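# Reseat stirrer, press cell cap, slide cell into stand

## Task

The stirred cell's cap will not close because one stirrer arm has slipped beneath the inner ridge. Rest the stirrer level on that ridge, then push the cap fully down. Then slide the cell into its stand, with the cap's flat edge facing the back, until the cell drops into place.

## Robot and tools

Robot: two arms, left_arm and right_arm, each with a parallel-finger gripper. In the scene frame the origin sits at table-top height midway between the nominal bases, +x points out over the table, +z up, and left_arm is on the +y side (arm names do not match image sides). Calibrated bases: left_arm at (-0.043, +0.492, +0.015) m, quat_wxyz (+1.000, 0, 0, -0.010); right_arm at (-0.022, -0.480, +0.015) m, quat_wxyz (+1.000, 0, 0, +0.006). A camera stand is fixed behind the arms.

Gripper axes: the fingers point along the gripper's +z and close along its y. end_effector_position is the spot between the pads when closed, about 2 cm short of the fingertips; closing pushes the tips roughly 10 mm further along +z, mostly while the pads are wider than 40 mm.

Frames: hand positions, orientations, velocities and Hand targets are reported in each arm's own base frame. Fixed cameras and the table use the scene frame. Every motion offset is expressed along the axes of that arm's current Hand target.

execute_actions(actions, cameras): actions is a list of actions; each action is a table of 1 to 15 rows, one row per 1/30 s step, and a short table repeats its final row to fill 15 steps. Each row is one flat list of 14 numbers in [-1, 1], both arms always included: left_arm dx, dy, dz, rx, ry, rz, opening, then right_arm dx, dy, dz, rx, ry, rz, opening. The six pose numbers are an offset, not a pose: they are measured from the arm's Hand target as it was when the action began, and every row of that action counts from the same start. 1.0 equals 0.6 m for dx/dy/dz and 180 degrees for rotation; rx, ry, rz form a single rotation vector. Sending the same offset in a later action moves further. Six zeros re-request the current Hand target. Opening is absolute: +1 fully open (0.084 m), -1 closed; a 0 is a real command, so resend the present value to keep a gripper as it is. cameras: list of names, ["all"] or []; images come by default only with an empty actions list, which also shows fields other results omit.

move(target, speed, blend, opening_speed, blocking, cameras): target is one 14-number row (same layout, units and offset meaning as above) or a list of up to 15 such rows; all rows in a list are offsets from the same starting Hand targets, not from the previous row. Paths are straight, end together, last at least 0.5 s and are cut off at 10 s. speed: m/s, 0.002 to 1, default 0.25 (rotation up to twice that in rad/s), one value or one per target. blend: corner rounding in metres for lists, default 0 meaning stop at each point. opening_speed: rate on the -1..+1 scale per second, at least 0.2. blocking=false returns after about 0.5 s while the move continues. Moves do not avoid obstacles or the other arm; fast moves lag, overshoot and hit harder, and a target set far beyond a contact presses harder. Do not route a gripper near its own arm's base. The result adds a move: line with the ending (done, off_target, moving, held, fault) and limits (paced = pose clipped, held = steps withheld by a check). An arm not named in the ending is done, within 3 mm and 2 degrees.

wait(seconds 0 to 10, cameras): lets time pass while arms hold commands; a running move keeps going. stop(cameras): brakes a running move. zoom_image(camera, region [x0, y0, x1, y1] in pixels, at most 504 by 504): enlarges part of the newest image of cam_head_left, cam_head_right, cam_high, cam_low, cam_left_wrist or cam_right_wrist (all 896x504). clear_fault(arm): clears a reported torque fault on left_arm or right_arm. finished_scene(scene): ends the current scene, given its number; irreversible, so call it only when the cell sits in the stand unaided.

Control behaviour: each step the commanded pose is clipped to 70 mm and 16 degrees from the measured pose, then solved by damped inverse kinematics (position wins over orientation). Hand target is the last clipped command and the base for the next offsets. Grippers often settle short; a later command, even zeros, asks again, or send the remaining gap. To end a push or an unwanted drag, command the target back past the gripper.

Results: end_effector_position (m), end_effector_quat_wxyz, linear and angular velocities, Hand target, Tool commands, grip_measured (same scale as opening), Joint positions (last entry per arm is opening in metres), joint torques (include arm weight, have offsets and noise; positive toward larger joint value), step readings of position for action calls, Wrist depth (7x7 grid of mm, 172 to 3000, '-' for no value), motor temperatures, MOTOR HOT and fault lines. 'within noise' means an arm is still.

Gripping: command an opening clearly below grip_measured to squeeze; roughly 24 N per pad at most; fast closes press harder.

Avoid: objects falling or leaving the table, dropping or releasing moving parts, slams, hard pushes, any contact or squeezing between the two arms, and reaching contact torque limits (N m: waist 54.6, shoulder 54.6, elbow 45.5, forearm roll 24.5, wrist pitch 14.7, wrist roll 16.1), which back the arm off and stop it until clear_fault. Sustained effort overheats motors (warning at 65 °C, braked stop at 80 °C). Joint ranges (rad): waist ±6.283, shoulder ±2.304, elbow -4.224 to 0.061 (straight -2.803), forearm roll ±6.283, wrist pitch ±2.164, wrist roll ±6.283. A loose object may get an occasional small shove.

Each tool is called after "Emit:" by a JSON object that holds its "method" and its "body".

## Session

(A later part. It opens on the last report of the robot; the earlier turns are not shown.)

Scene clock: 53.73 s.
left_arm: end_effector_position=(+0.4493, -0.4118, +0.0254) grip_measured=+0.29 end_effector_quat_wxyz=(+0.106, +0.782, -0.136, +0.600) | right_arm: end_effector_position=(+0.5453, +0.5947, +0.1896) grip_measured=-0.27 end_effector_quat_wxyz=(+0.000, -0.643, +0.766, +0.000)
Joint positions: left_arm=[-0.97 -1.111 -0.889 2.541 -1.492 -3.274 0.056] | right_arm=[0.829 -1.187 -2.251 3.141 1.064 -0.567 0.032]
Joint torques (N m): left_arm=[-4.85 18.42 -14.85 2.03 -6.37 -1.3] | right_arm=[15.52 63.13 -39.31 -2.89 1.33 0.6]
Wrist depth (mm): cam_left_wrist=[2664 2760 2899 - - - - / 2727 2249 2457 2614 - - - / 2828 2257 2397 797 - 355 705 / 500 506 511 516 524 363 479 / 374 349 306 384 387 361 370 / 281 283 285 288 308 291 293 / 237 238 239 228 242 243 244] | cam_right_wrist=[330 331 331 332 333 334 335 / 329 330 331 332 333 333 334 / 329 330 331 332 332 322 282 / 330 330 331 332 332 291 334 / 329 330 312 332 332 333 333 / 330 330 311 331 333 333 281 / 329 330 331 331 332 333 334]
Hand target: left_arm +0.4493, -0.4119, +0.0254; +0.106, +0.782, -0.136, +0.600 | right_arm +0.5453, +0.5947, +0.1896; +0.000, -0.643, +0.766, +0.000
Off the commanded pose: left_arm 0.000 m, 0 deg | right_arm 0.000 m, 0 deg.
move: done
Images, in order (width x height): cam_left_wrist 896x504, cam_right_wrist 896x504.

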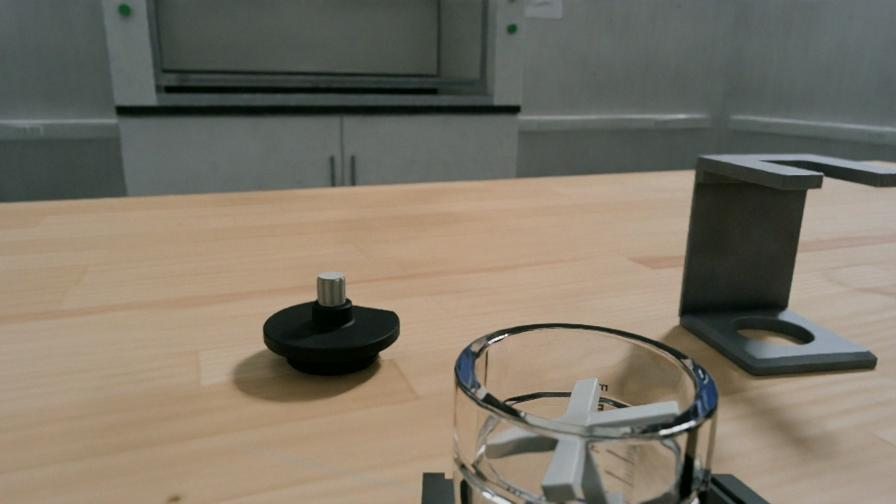

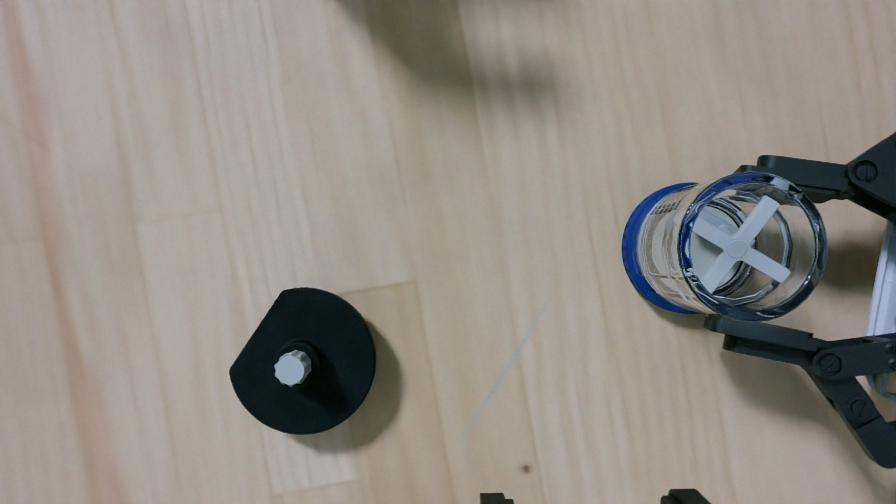

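Emit:
{"method": "move", "body": {"target": [[0,0,0,0,0,0,-0.4,0.1122,0.1469,0.09,0.0364,-0.1357,0.1641,-0.72],[0,0,0,0,0,0,-0.4,0.1122,0.1469,0.1593,0.0364,-0.1357,0.1641,-0.72]], "speed": 0.15, "cameras": ["cam_left_wrist","cam_right_wrist","cam_head_left"]}}

Scene clock: 60.73 s.
left_arm: end_effector_position=(+0.4493, -0.4119, +0.0254) grip_measured=+0.29 end_effector_quat_wxyz=(+0.106, +0.782, -0.136, +0.600) | right_arm: end_effector_position=(+0.4469, +0.5436, +0.0940) grip_measured=-0.74 end_effector_quat_wxyz=(+0.195, -0.413, +0.885, +0.093)
Joint positions: left_arm=[-0.97 -1.111 -0.889 2.541 -1.492 -3.274 0.056] | right_arm=[0.883 -0.804 -1.251 3.123 0.012 0.027 0.011]
Joint torques (N m): left_arm=[-2.31 20.15 -14.45 3.73 -1.47 -1] | right_arm=[6.86 46.68 -33.42 -3.04 -1.52 0.76]
Wrist depth (mm): cam_left_wrist=[2675 2264 - - - - - / 2685 2228 - 2664 - - - / 2828 2242 - - - 356 705 / 499 503 - - - 363 481 / 374 350 302 329 359 361 370 / 282 282 285 288 307 290 292 / 237 238 240 228 242 243 245] | cam_right_wrist=[186 186 187 188 188 189 189 / 196 196 197 198 198 196 - / 204 205 205 206 207 - - / 213 214 214 213 181 - - / 223 224 224 221 204 227 - / 237 237 239 236 210 234 - / 249 250 251 256 195 189 178]
Hand target: left_arm +0.4493, -0.4119, +0.0254; +0.106, +0.782, -0.136, +0.600 | right_arm +0.4468, +0.5436, +0.0940; +0.196, -0.413, +0.885, +0.091
Off the commanded pose: left_arm 0.000 m, 0 deg | right_arm 0.000 m, 0 deg.
move: done
Images, in order (width x height): cam_head_left 896x504, cam_left_wrist 896x504, cam_right_wrist 896x504.

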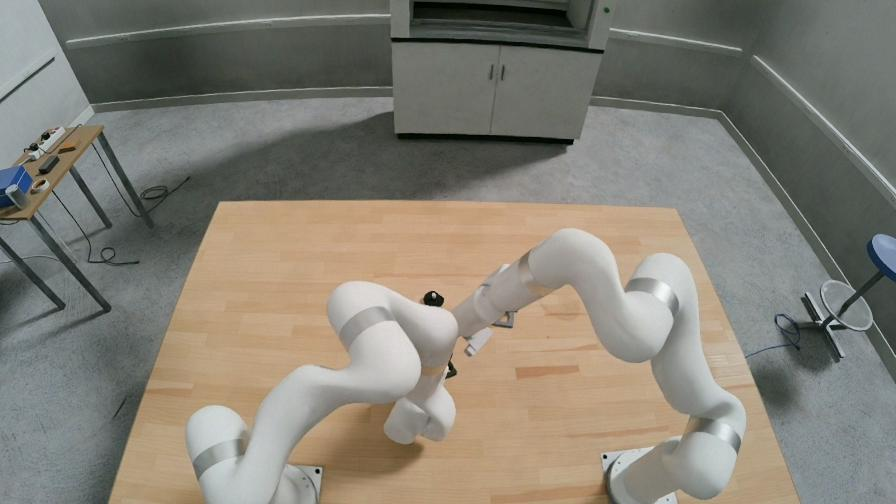

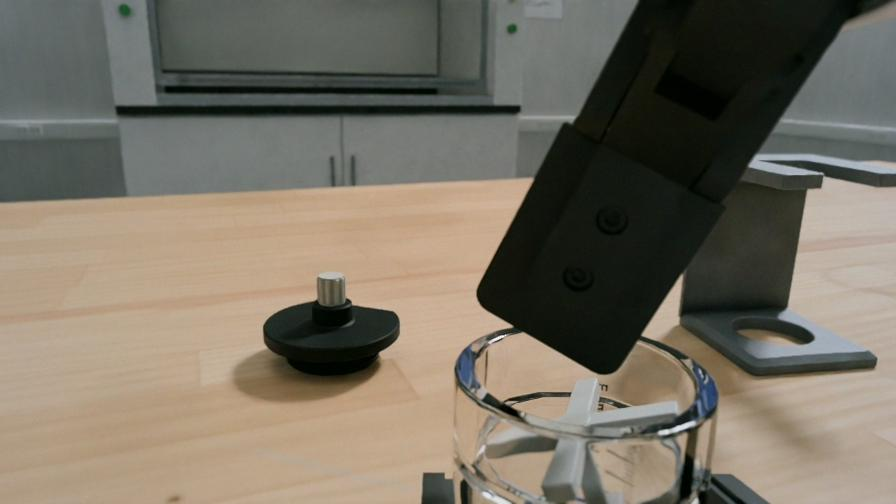

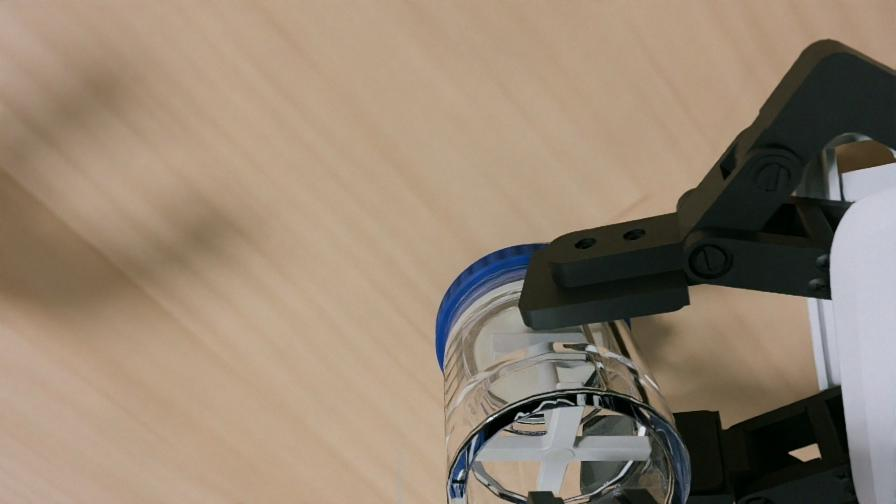

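Emit:
{"method": "move", "body": {"target": [0,0,0,0,0,0,-0.4,0.0167,0.0058,0.0162,0.0188,0,0.0403,-0.72], "speed": 0.04, "cameras": ["cam_left_wrist","cam_right_wrist"]}}

Emit:
{"method": "zoom_image", "body": {"camera": "cam_right_wrist", "region": [430, 304, 730, 504]}}

Emit:
{"method": "zoom_image", "body": {"camera": "cam_left_wrist", "region": [430, 264, 750, 504]}}

Scene clock: 64.77 s.
left_arm: end_effector_position=(+0.4493, -0.4119, +0.0254) grip_measured=+0.29 end_effector_quat_wxyz=(+0.106, +0.782, -0.136, +0.600) | right_arm: end_effector_position=(+0.4411, +0.5419, +0.0808) grip_measured=-0.74 end_effector_quat_wxyz=(+0.189, -0.356, +0.909, +0.106)
Joint positions: left_arm=[-0.97 -1.111 -0.889 2.541 -1.492 -3.274 0.056] | right_arm=[0.888 -0.819 -1.238 3.22 -0.017 0.062 0.011]
Joint torques (N m): left_arm=[0.57 21.45 -14.28 3.58 -0.54 -1.12] | right_arm=[15.41 65.42 -16.53 2.8 -1.61 -0.67]
Wrist depth (mm): cam_left_wrist=[2644 - - - - - - / 2717 - - - - - - / 2828 2257 - - - - 701 / 498 505 - - - 364 482 / 374 350 303 - - 361 370 / 281 283 285 - - 291 293 / 237 237 240 228 242 243 244] | cam_right_wrist=[- - 174 175 176 178 181 / 176 177 180 182 184 - - / 184 186 188 191 193 - - / 191 194 196 199 199 - - / 199 202 205 206 - - - / 211 214 217 200 201 228 - / 222 226 229 232 233 186 -]
Hand target: left_arm +0.4493, -0.4119, +0.0254; +0.106, +0.782, -0.136, +0.600 | right_arm +0.4410, +0.5420, +0.0809; +0.202, -0.350, +0.911, +0.077
Off the commanded pose: left_arm 0.000 m, 0 deg | right_arm 0.000 m, 4 deg.
move: off_target (right_arm)
Images, in order (width x height): cam_left_wrist 896x504, cam_right_wrist 896x504.

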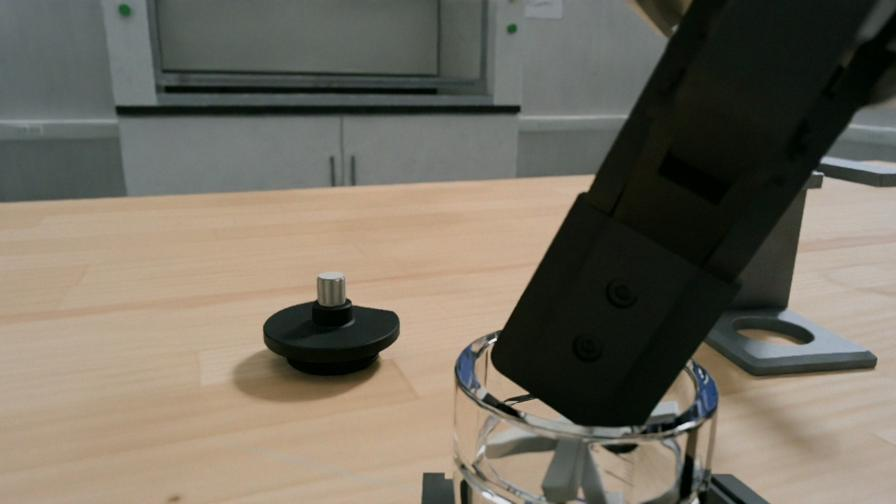

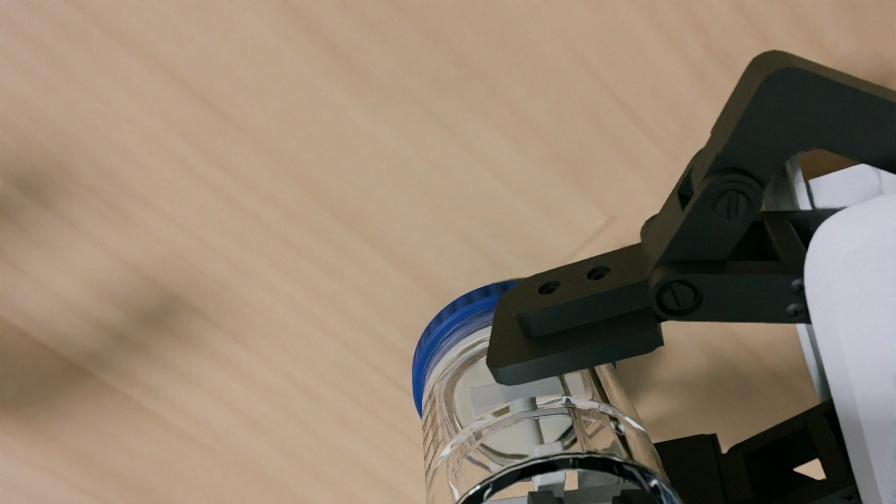

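Scaled by 1.680.

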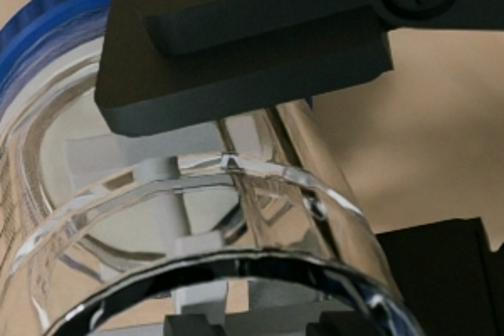

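Scaled by 1.575.

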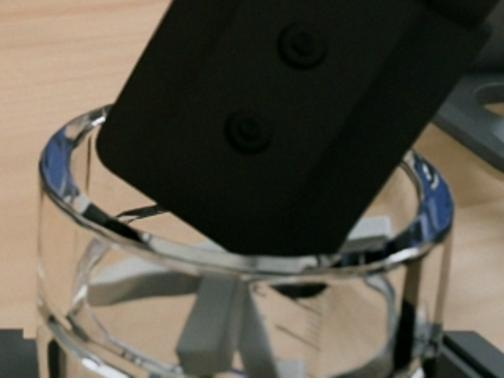

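Emit:
{"method": "move", "body": {"target": [0,0,0,0,0,0,-0.4,-0.0102,-0.004,-0.01,0,0,0,-0.68], "speed": 0.04, "cameras": ["cam_left_wrist","cam_right_wrist"]}}

Emit:
{"method": "zoom_image", "body": {"camera": "cam_right_wrist", "region": [430, 304, 730, 504]}}

Emit:
{"method": "zoom_image", "body": {"camera": "cam_left_wrist", "region": [430, 264, 750, 504]}}

Scene clock: 66.83 s.
left_arm: end_effector_position=(+0.4493, -0.4119, +0.0254) grip_measured=+0.29 end_effector_quat_wxyz=(+0.106, +0.782, -0.136, +0.600) | right_arm: end_effector_position=(+0.4450, +0.5421, +0.0889) grip_measured=-0.70 end_effector_quat_wxyz=(+0.193, -0.356, +0.908, +0.107)
Joint positions: left_arm=[-0.97 -1.111 -0.889 2.541 -1.492 -3.274 0.056] | right_arm=[0.884 -0.807 -1.239 3.311 -0.013 -0.032 0.013]
Joint torques (N m): left_arm=[0.79 20.49 -13.57 3.95 -0.44 -1.21] | right_arm=[-8.44 72.42 -16.46 3.41 -1.69 -0.75]
Wrist depth (mm): cam_left_wrist=[2654 - - - - - - / 2717 2206 - - - - - / 2760 2242 - - - 355 703 / 500 505 - - - 363 481 / 374 350 302 - - 361 370 / 281 283 285 288 289 290 293 / 237 238 240 228 243 243 244] | cam_right_wrist=[175 177 179 181 184 184 188 / 183 185 187 190 192 - - / 192 193 196 199 201 - - / 200 202 205 207 - - - / 208 211 214 214 - 225 - / 220 224 226 223 208 231 - / 233 237 241 239 200 186 176]
Hand target: left_arm +0.4493, -0.4119, +0.0254; +0.106, +0.782, -0.136, +0.600 | right_arm +0.4448, +0.5423, +0.0890; +0.202, -0.350, +0.911, +0.077
Off the commanded pose: left_arm 0.000 m, 0 deg | right_arm 0.000 m, 4 deg.
move: off_target (right_arm)
Images, in order (width x height): cam_left_wrist 896x504, cam_right_wrist 896x504.

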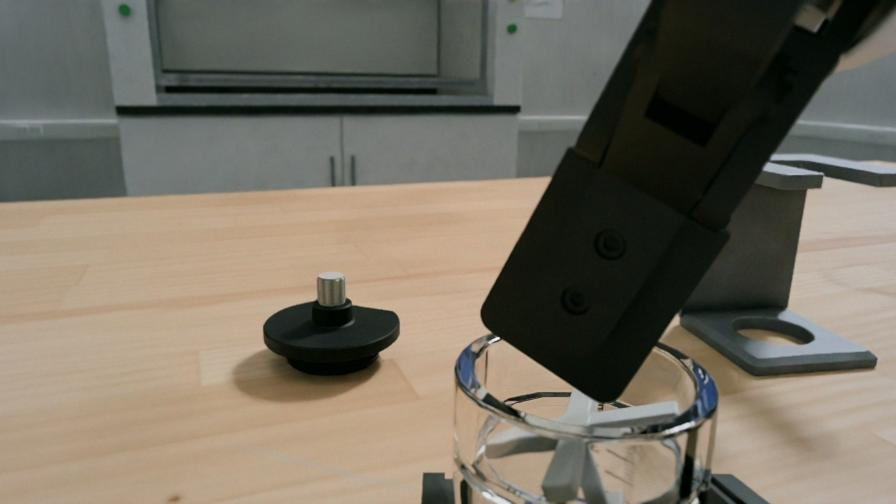

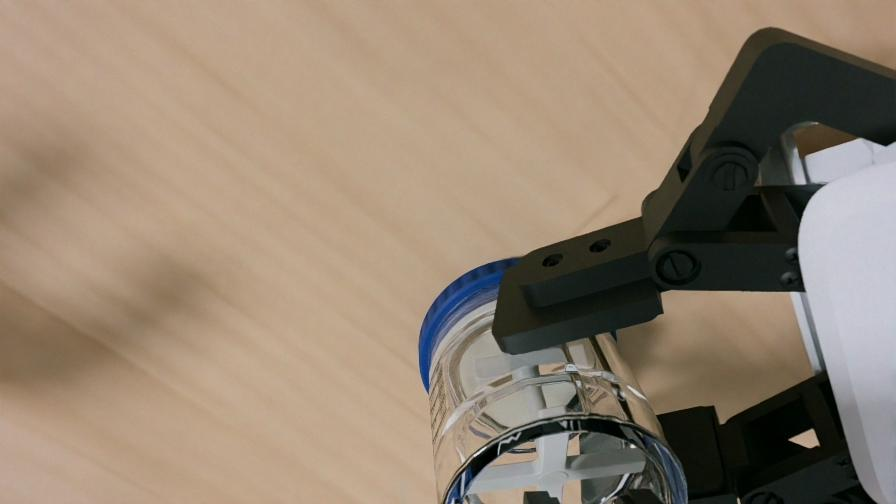

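Scaled by 1.680.

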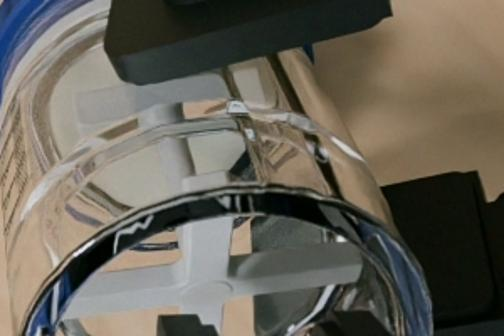

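Scaled by 1.575.

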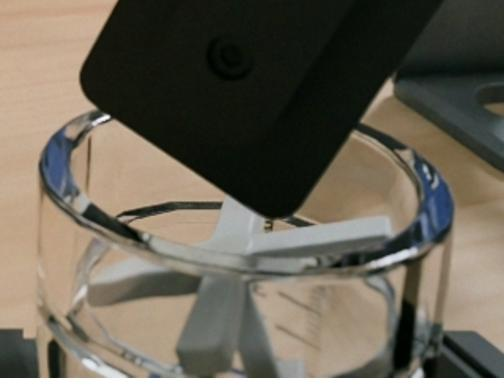

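Emit:
{"method": "move", "body": {"target": [0,0,0,0,0,0,-0.4,0.0137,-0.002,0.0175,0,0,0,-0.66], "speed": 0.04, "cameras": ["cam_left_wrist","cam_right_wrist"]}}

Emit:
{"method": "zoom_image", "body": {"camera": "cam_right_wrist", "region": [430, 304, 730, 504]}}

Emit:
{"method": "zoom_image", "body": {"camera": "cam_left_wrist", "region": [430, 264, 750, 504]}}

Scene clock: 70.10 s.
left_arm: end_effector_position=(+0.4493, -0.4119, +0.0254) grip_measured=+0.29 end_effector_quat_wxyz=(+0.106, +0.782, -0.136, +0.600) | right_arm: end_effector_position=(+0.4434, +0.5391, +0.0758) grip_measured=-0.68 end_effector_quat_wxyz=(+0.200, -0.354, +0.908, +0.102)
Joint positions: left_arm=[-0.97 -1.111 -0.889 2.541 -1.492 -3.274 0.056] | right_arm=[0.89 -0.824 -1.227 3.534 -0.054 -0.25 0.014]
Joint torques (N m): left_arm=[2.66 21.11 -13.3 2.99 -0.5 -0.89] | right_arm=[16.35 63.56 -16.1 3.41 -1.56 -0.7]
Wrist depth (mm): cam_left_wrist=[2706 - - - - - - / 2749 - - - - - - / 2805 652 - - - - 705 / 501 505 508 - - 363 481 / 373 350 306 - - 361 369 / 281 283 284 - - 291 292 / 237 238 240 228 242 244 244] | cam_right_wrist=[- - - - - - 174 / - 175 175 176 178 - - / 179 181 183 185 187 - - / 187 189 191 193 195 - - / 196 198 200 200 - - - / 207 208 212 209 187 222 - / 219 223 225 228 200 187 180]
Hand target: left_arm +0.4493, -0.4119, +0.0254; +0.106, +0.782, -0.136, +0.600 | right_arm +0.4434, +0.5393, +0.0760; +0.202, -0.350, +0.911, +0.077
Off the commanded pose: left_arm 0.000 m, 0 deg | right_arm 0.000 m, 3 deg.
move: off_target (right_arm)
Images, in order (width x height): cam_left_wrist 896x504, cam_right_wrist 896x504.

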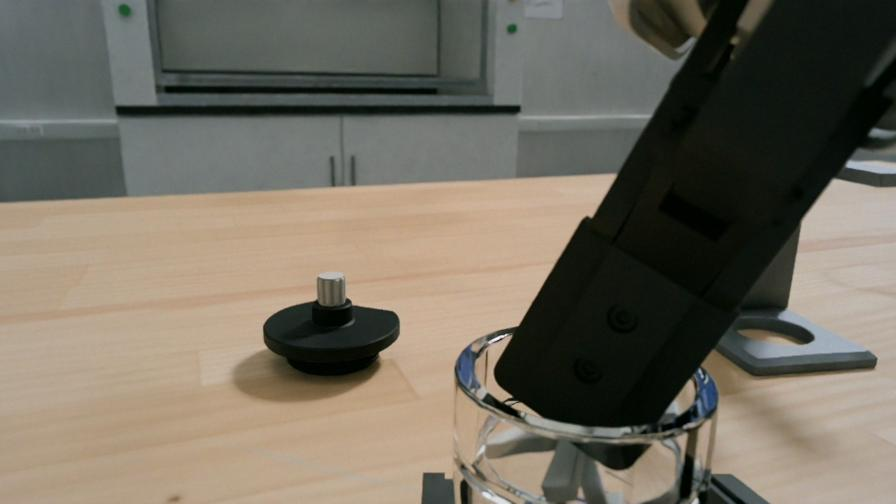

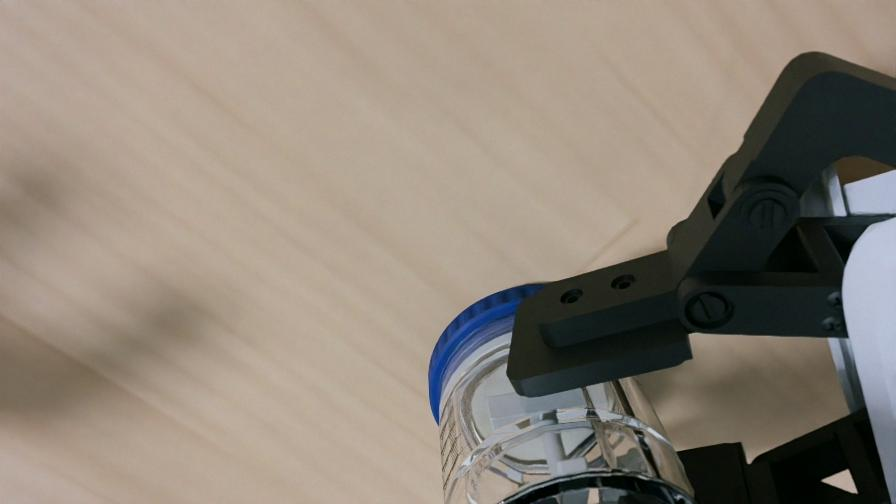

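Scaled by 1.680.

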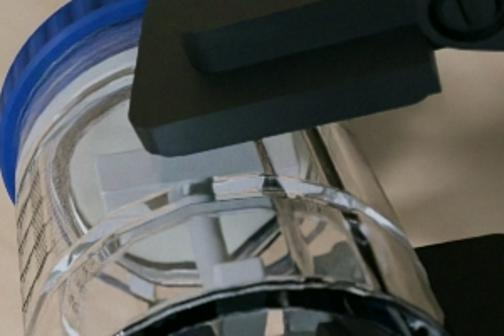

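Scaled by 1.575.

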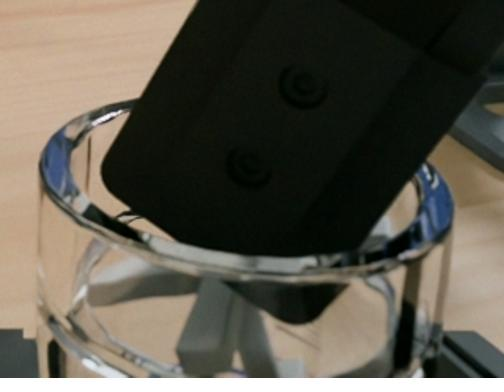

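Emit:
{"method": "move", "body": {"target": [0,0,0,0,0,0,-0.4,0,0,0,0,0,0,-1], "opening_speed": 0.5, "cameras": ["cam_left_wrist","cam_right_wrist"]}}

Emit:
{"method": "zoom_image", "body": {"camera": "cam_right_wrist", "region": [430, 304, 730, 504]}}

Emit:
{"method": "zoom_image", "body": {"camera": "cam_left_wrist", "region": [430, 264, 750, 504]}}

Scene clock: 71.47 s.
left_arm: end_effector_position=(+0.4493, -0.4118, +0.0253) grip_measured=+0.29 end_effector_quat_wxyz=(+0.106, +0.782, -0.136, +0.600) | right_arm: end_effector_position=(+0.4434, +0.5391, +0.0758) grip_measured=-0.91 end_effector_quat_wxyz=(+0.200, -0.354, +0.908, +0.102)
Joint positions: left_arm=[-0.97 -1.111 -0.889 2.541 -1.492 -3.274 0.056] | right_arm=[0.89 -0.824 -1.227 3.534 -0.054 -0.25 0.004]
Joint torques (N m): left_arm=[-1.32 21.83 -13.97 3.54 -0.42 -0.46] | right_arm=[15.85 72.77 -29.79 3.79 -1.38 -0.37]
Wrist depth (mm): cam_left_wrist=[2664 2132 - - - - - / 2706 - - - - - - / 2793 2199 - - - - 698 / 498 505 511 - - 364 481 / 374 349 303 - - 360 370 / 281 283 285 - - 290 293 / 237 238 239 228 230 243 244] | cam_right_wrist=[- - - - - - 174 / - 175 175 176 179 - - / 179 181 183 185 187 - - / 187 189 191 193 195 - - / 196 197 200 200 - - - / 207 209 212 208 187 222 - / 219 223 225 228 198 188 181]
Hand target: left_arm +0.4493, -0.4119, +0.0254; +0.106, +0.782, -0.136, +0.600 | right_arm +0.4434, +0.5391, +0.0758; +0.200, -0.354, +0.908, +0.102 (not the last commanded pose)
Off the commanded pose: left_arm 0.000 m, 0 deg | right_arm 0.000 m, 3 deg.
move: off_target (right_arm)
Images, in order (width x height): cam_left_wrist 896x504, cam_right_wrist 896x504.

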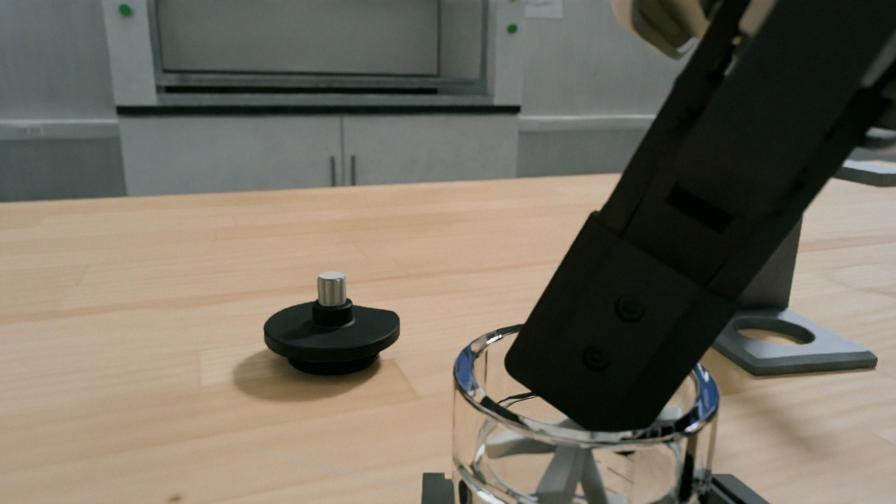

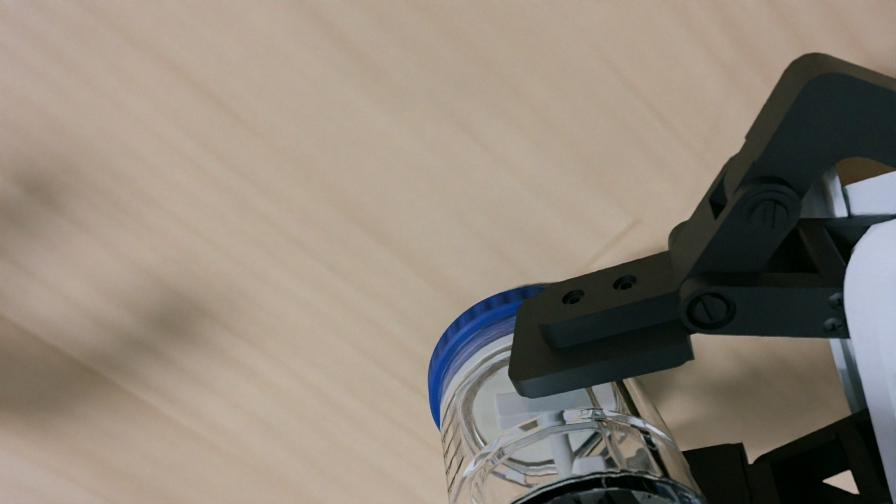

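Scaled by 1.680.

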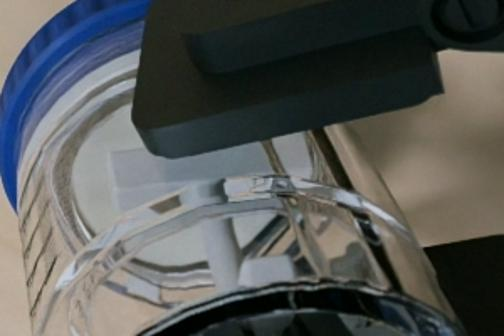

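Scaled by 1.575.

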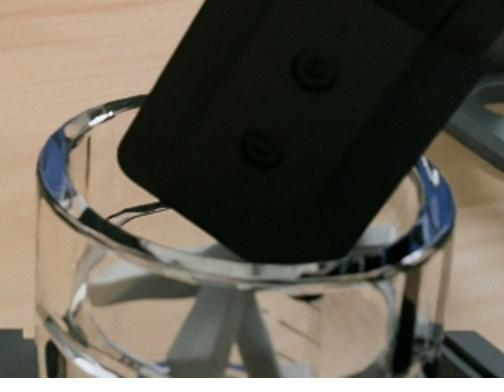

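Emit:
{"method": "move", "body": {"target": [[0,0,0,0,0,0,-0.5,0.003,0,-0.0014,0,0,0,-1],[0,0,0,0,0,0,-0.5,-0.0012,0,-0.0105,0,0,0,-1]], "speed": 0.02, "cameras": ["cam_left_wrist"]}}

Emit:
{"method": "zoom_image", "body": {"camera": "cam_left_wrist", "region": [430, 264, 750, 504]}}

Scene clock: 73.70 s.
left_arm: end_effector_position=(+0.4493, -0.4119, +0.0253) grip_measured=+0.29 end_effector_quat_wxyz=(+0.106, +0.782, -0.136, +0.600) | right_arm: end_effector_position=(+0.4421, +0.5374, +0.0818) grip_measured=-1.00 end_effector_quat_wxyz=(+0.200, -0.354, +0.908, +0.102)
Joint positions: left_arm=[-0.97 -1.111 -0.889 2.541 -1.492 -3.274 0.056] | right_arm=[0.889 -0.809 -1.217 3.553 -0.049 -0.269 0]
Joint torques (N m): left_arm=[2.76 31.03 -11.26 1.04 -0.48 0.15] | right_arm=[-13.7 72.26 -18 3.69 0.97 -0.71]
Wrist depth (mm): cam_left_wrist=[2595 2138 - - - - - / 2749 2192 - - - - - / 2760 2213 768 - - - 707 / 498 503 510 - - 367 480 / 374 349 303 - - 359 370 / 281 283 285 269 288 291 292 / 237 238 240 229 231 243 244] | cam_right_wrist=[- - 174 174 175 177 179 / 177 179 180 183 185 - - / 185 187 189 191 194 - - / 194 195 197 200 202 - - / 202 204 207 207 - - - / 214 217 218 213 195 230 - / 227 230 233 235 205 190 186]
Hand target: left_arm +0.4493, -0.4119, +0.0254; +0.106, +0.782, -0.136, +0.600 | right_arm +0.4421, +0.5375, +0.0818; +0.200, -0.354, +0.908, +0.102
Off the commanded pose: left_arm 0.000 m, 0 deg | right_arm 0.000 m, 0 deg.
move: done
Images, in order (width x height): cam_left_wrist 896x504.

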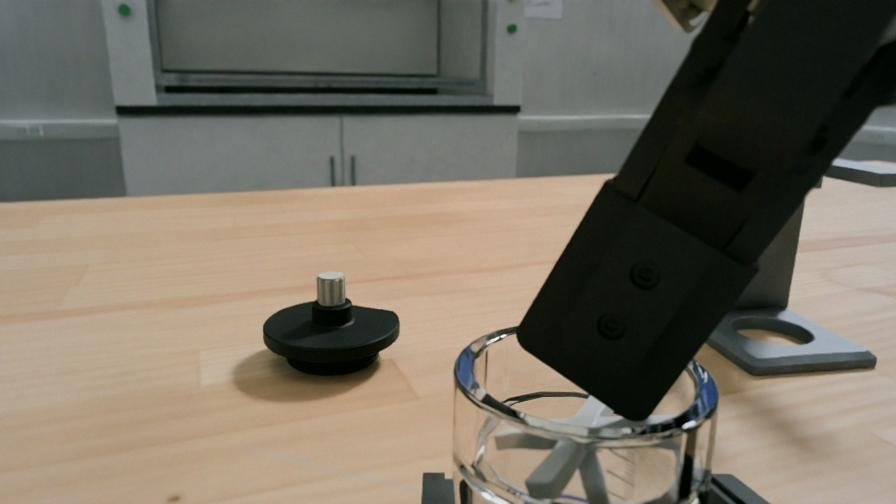

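Scaled by 1.575.

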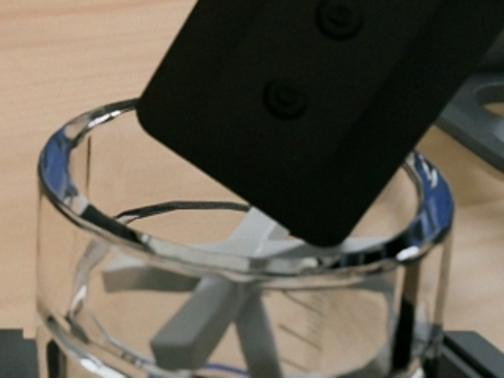

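Emit:
{"method": "move", "body": {"target": [0,0,0,0,0,0,-0.4,-0.0282,0,-0.0604,0,0,0,-0.66], "speed": 0.1, "cameras": ["cam_left_wrist","cam_right_wrist"]}}

Emit:
{"method": "zoom_image", "body": {"camera": "cam_right_wrist", "region": [400, 204, 750, 504]}}

Emit:
{"method": "zoom_image", "body": {"camera": "cam_left_wrist", "region": [430, 304, 750, 504]}}

Scene clock: 74.87 s.
left_arm: end_effector_position=(+0.4493, -0.4119, +0.0253) grip_measured=+0.29 end_effector_quat_wxyz=(+0.106, +0.782, -0.136, +0.600) | right_arm: end_effector_position=(+0.4429, +0.5356, +0.1216) grip_measured=-0.68 end_effector_quat_wxyz=(+0.201, -0.355, +0.906, +0.112)
Joint positions: left_arm=[-0.97 -1.111 -0.889 2.541 -1.492 -3.274 0.056] | right_arm=[0.88 -0.733 -1.197 3.606 0.001 -0.332 0.014]
Joint torques (N m): left_arm=[4.3 34.47 -7.41 -1.96 -0.7 0.01] | right_arm=[-16.45 70.2 -16.81 -2.58 0.96 0.73]
Wrist depth (mm): cam_left_wrist=[2696 2696 - - - - - / 2738 2199 - - - - - / 2738 2242 - 789 - 356 704 / 499 505 511 515 526 363 481 / 373 350 305 383 386 361 369 / 280 283 285 287 289 290 292 / 236 238 240 228 230 243 244] | cam_right_wrist=[203 205 208 210 214 214 218 / 213 216 218 222 224 - - / 223 226 230 233 232 173 - / 233 237 240 240 188 250 - / 244 248 252 234 237 264 176 / 259 263 268 268 220 214 188 / 274 279 284 289 295 301 307]
Hand target: left_arm +0.4493, -0.4119, +0.0254; +0.106, +0.782, -0.136, +0.600 | right_arm +0.4429, +0.5358, +0.1218; +0.200, -0.354, +0.908, +0.102
Off the commanded pose: left_arm 0.000 m, 0 deg | right_arm 0.000 m, 1 deg.
move: done
Images, in order (width x height): cam_left_wrist 896x504, cam_right_wrist 896x504.

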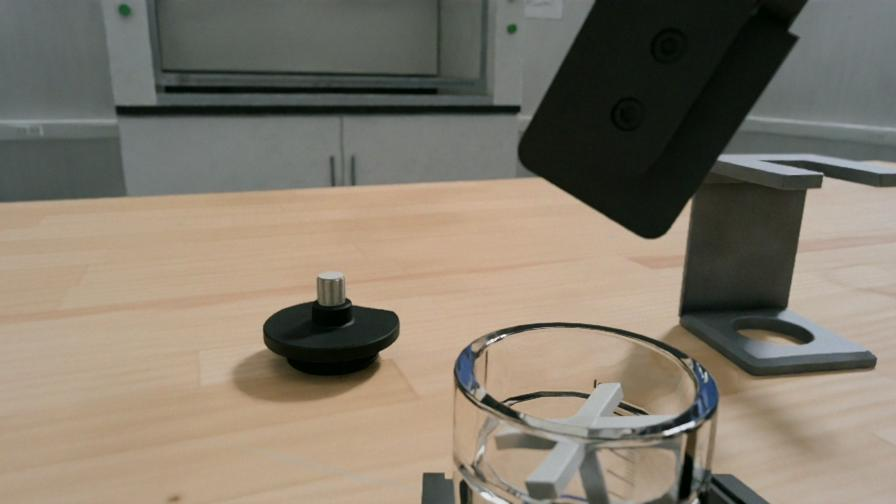

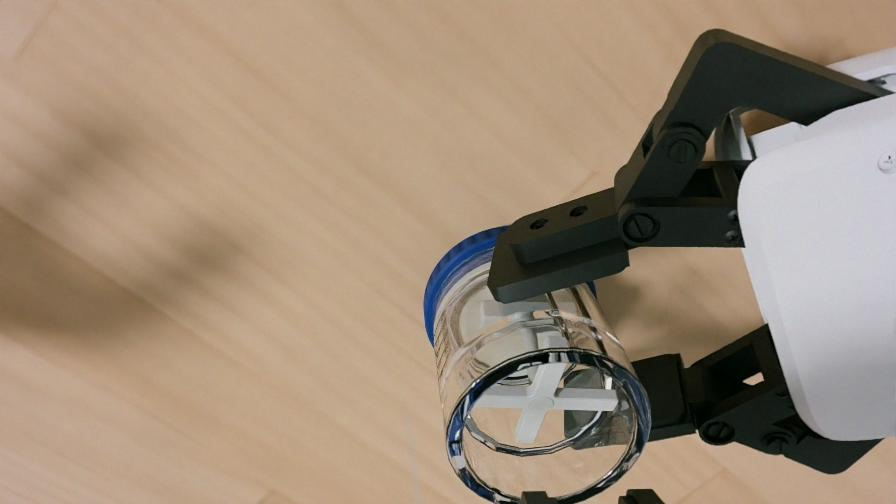

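Scaled by 1.440.

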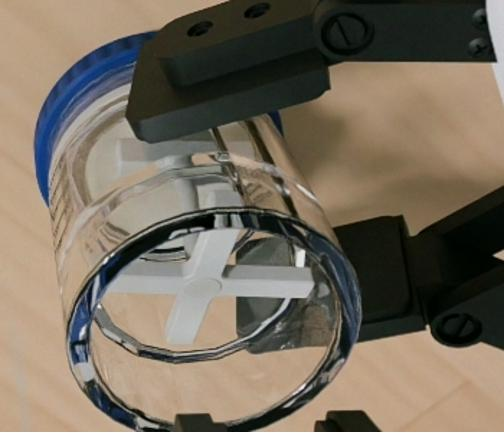

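Scaled by 1.575.

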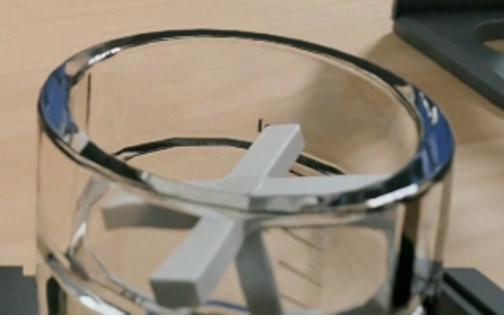

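Emit:
{"method": "move", "body": {"target": [0,0,0,0,0,0,-0.4,-0.067,0.105,0.0315,-0.033,0.143,-0.204,-0.66], "speed": 0.2, "cameras": ["cam_right_wrist"]}}

Emit:
{"method": "zoom_image", "body": {"camera": "cam_right_wrist", "region": [330, 130, 570, 370]}}

Scene clock: 78.13 s.
left_arm: end_effector_position=(+0.4493, -0.4119, +0.0254) grip_measured=+0.29 end_effector_quat_wxyz=(+0.106, +0.782, -0.136, +0.600) | right_arm: end_effector_position=(+0.4322, +0.6121, +0.1250) grip_measured=-0.68 end_effector_quat_wxyz=(+0.000, -0.642, +0.766, +0.000)
Joint positions: left_arm=[-0.97 -1.111 -0.889 2.541 -1.492 -3.274 0.056] | right_arm=[0.956 -1.052 -1.855 3.142 0.803 -0.439 0.014]
Joint torques (N m): left_arm=[5.7 40.04 -1.26 -1.79 -0.74 0.16] | right_arm=[14.5 58.36 -37.07 -2.54 1.4 -0.61]
Wrist depth (mm): cam_left_wrist=[- - 2973 - - - - / - - 2457 2604 - - - / - - 2414 792 - 357 706 / 449 452 512 518 523 363 481 / 373 350 306 382 387 361 370 / 281 283 285 287 289 291 293 / 237 237 239 229 231 244 244] | cam_right_wrist=[265 266 267 267 268 268 269 / 266 266 266 267 268 209 269 / 266 266 266 255 216 194 186 / 265 266 266 205 268 191 184 / 265 266 266 255 268 191 182 / 266 266 266 267 213 191 182 / 265 266 266 267 267 191 182]
Hand target: left_arm +0.4493, -0.4119, +0.0254; +0.106, +0.782, -0.136, +0.600 | right_arm +0.4323, +0.6121, +0.1250; +0.000, -0.642, +0.766, +0.000
Off the commanded pose: left_arm 0.000 m, 0 deg | right_arm 0.000 m, 0 deg.
move: done
Images, in order (width x height): cam_right_wrist 896x504.

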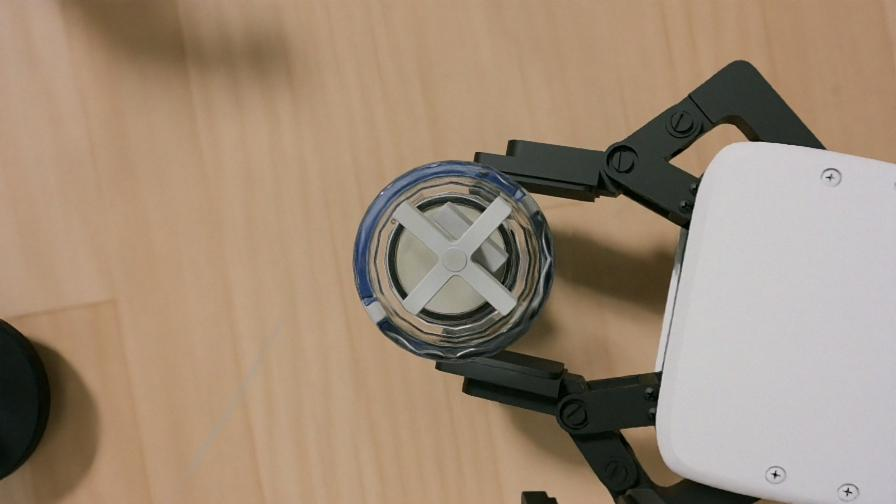

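Scaled by 2.100.

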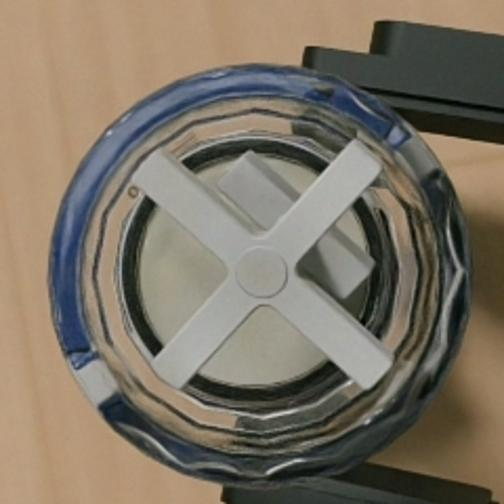

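Emit:
{"method": "move", "body": {"target": [0,0,0,0,0,0,-0.4,0.1137,-0.0323,0.0542,0.0509,-0.1326,0.2296,-0.66], "speed": 0.2, "cameras": ["cam_right_wrist","cam_left_wrist"]}}

Emit:
{"method": "zoom_image", "body": {"camera": "cam_right_wrist", "region": [400, 304, 700, 504]}}

Scene clock: 83.60 s.
left_arm: end_effector_position=(+0.4493, -0.4119, +0.0254) grip_measured=+0.29 end_effector_quat_wxyz=(+0.106, +0.782, -0.136, +0.600) | right_arm: end_effector_position=(+0.4396, +0.5418, +0.0927) grip_measured=-0.68 end_effector_quat_wxyz=(+0.192, -0.319, +0.925, +0.069)
Joint positions: left_arm=[-0.97 -1.111 -0.889 2.541 -1.492 -3.274 0.056] | right_arm=[0.923 -0.805 -1.258 2.068 0.111 1.31 0.014]
Joint torques (N m): left_arm=[3.29 39.94 -1.63 -2.01 -1.28 0] | right_arm=[14.65 74.44 -17.88 -2.74 1.29 0.76]
Wrist depth (mm): cam_left_wrist=[2706 - - - - - - / 2771 2178 - - - - - / 2760 2235 - - - 356 706 / 500 503 - - - 363 481 / 373 349 302 - - 360 371 / 281 283 285 286 289 291 293 / 237 237 239 229 231 243 244] | cam_right_wrist=[187 187 188 189 189 190 191 / 196 196 197 198 196 - - / 204 204 205 206 207 - - / 212 213 214 214 - - - / 222 222 223 221 - 225 - / 234 235 237 233 213 233 - / 246 247 248 253 213 188 177]
Hand target: left_arm +0.4493, -0.4119, +0.0254; +0.106, +0.782, -0.136, +0.600 | right_arm +0.4394, +0.5415, +0.0925; +0.205, -0.317, +0.923, +0.070
Off the commanded pose: left_arm 0.000 m, 0 deg | right_arm 0.000 m, 1 deg.
move: done
Images, in order (width x height): cam_left_wrist 896x504, cam_right_wrist 896x504.

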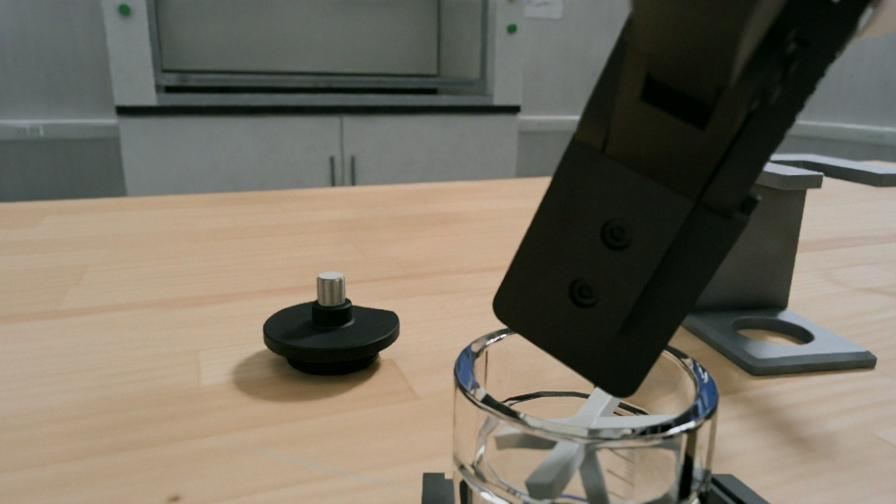

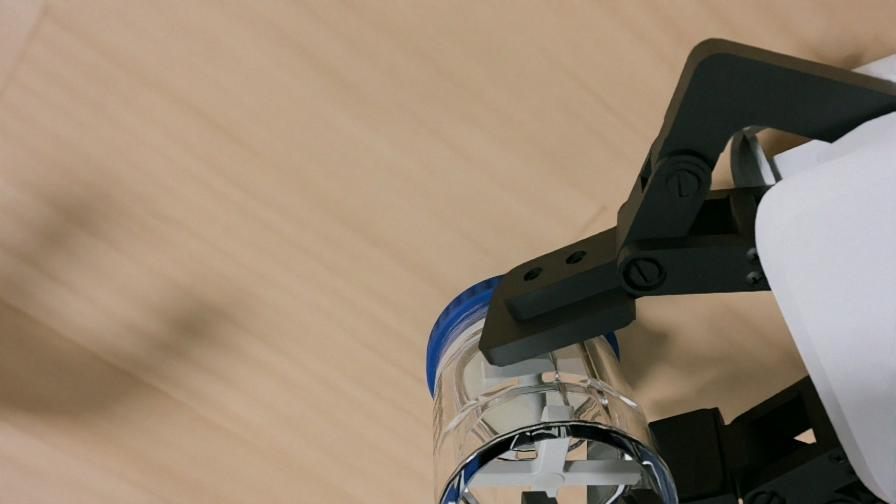

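Scaled by 1.680.

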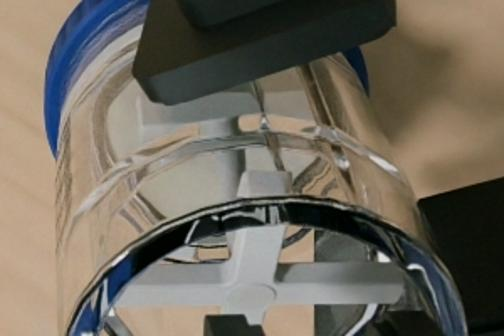

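Emit:
{"method": "move", "body": {"target": [[0,0,0,0,0,0,-0.4,0.0123,-0.003,0.0265,0,0,0,-0.66],[0,0,0,0,0,0,-0.4,0.0123,-0.003,0.0265,0,0,0,-1]], "speed": 0.04, "opening_speed": 0.5, "cameras": ["cam_left_wrist","cam_right_wrist"]}}

Emit:
{"method": "zoom_image", "body": {"camera": "cam_left_wrist", "region": [430, 304, 750, 504]}}

Scene clock: 87.00 s.
left_arm: end_effector_position=(+0.4493, -0.4118, +0.0253) grip_measured=+0.29 end_effector_quat_wxyz=(+0.106, +0.782, -0.136, +0.600) | right_arm: end_effector_position=(+0.4406, +0.5402, +0.0750) grip_measured=-0.90 end_effector_quat_wxyz=(+0.204, -0.317, +0.923, +0.070)
Joint positions: left_arm=[-0.97 -1.111 -0.889 2.541 -1.492 -3.274 0.056] | right_arm=[0.925 -0.833 -1.246 1.501 0.11 1.881 0.004]
Joint torques (N m): left_arm=[0.19 35.63 -16.82 0.5 -1.44 0.24] | right_arm=[29.99 75.25 -23.09 -2.95 -0.92 0.92]
Wrist depth (mm): cam_left_wrist=[2696 - - - - - - / 2706 - - - - - - / 2706 - - - - - 704 / 498 503 508 - - 366 480 / 374 349 302 - - 361 370 / 281 283 284 - - 291 292 / 237 238 239 229 230 243 245] | cam_right_wrist=[- - - - 172 - 173 / 177 178 178 178 177 - - / 185 185 186 186 187 - - / 193 194 194 195 195 - - / 202 202 203 203 - - - / 215 216 216 213 186 218 - / 226 227 228 228 200 186 177]
Hand target: left_arm +0.4493, -0.4119, +0.0254; +0.106, +0.782, -0.136, +0.600 | right_arm +0.4405, +0.5401, +0.0750; +0.205, -0.317, +0.923, +0.070
Off the commanded pose: left_arm 0.000 m, 0 deg | right_arm 0.000 m, 0 deg.
move: done
Images, in order (width x height): cam_left_wrist 896x504, cam_right_wrist 896x504.

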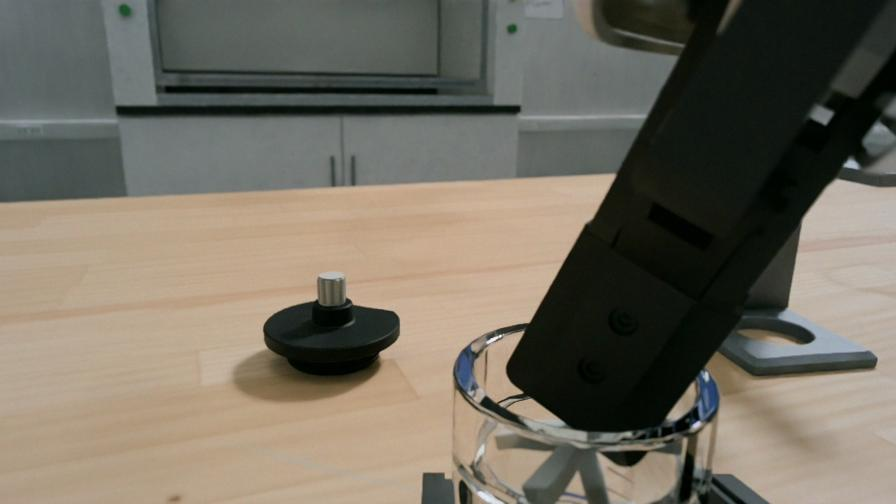

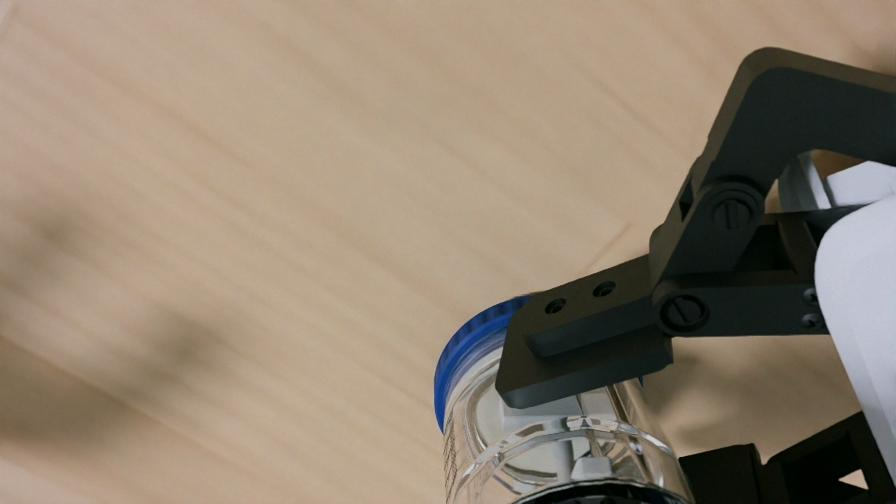

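Scaled by 1.575.

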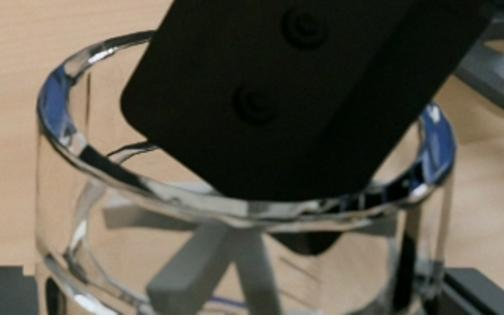

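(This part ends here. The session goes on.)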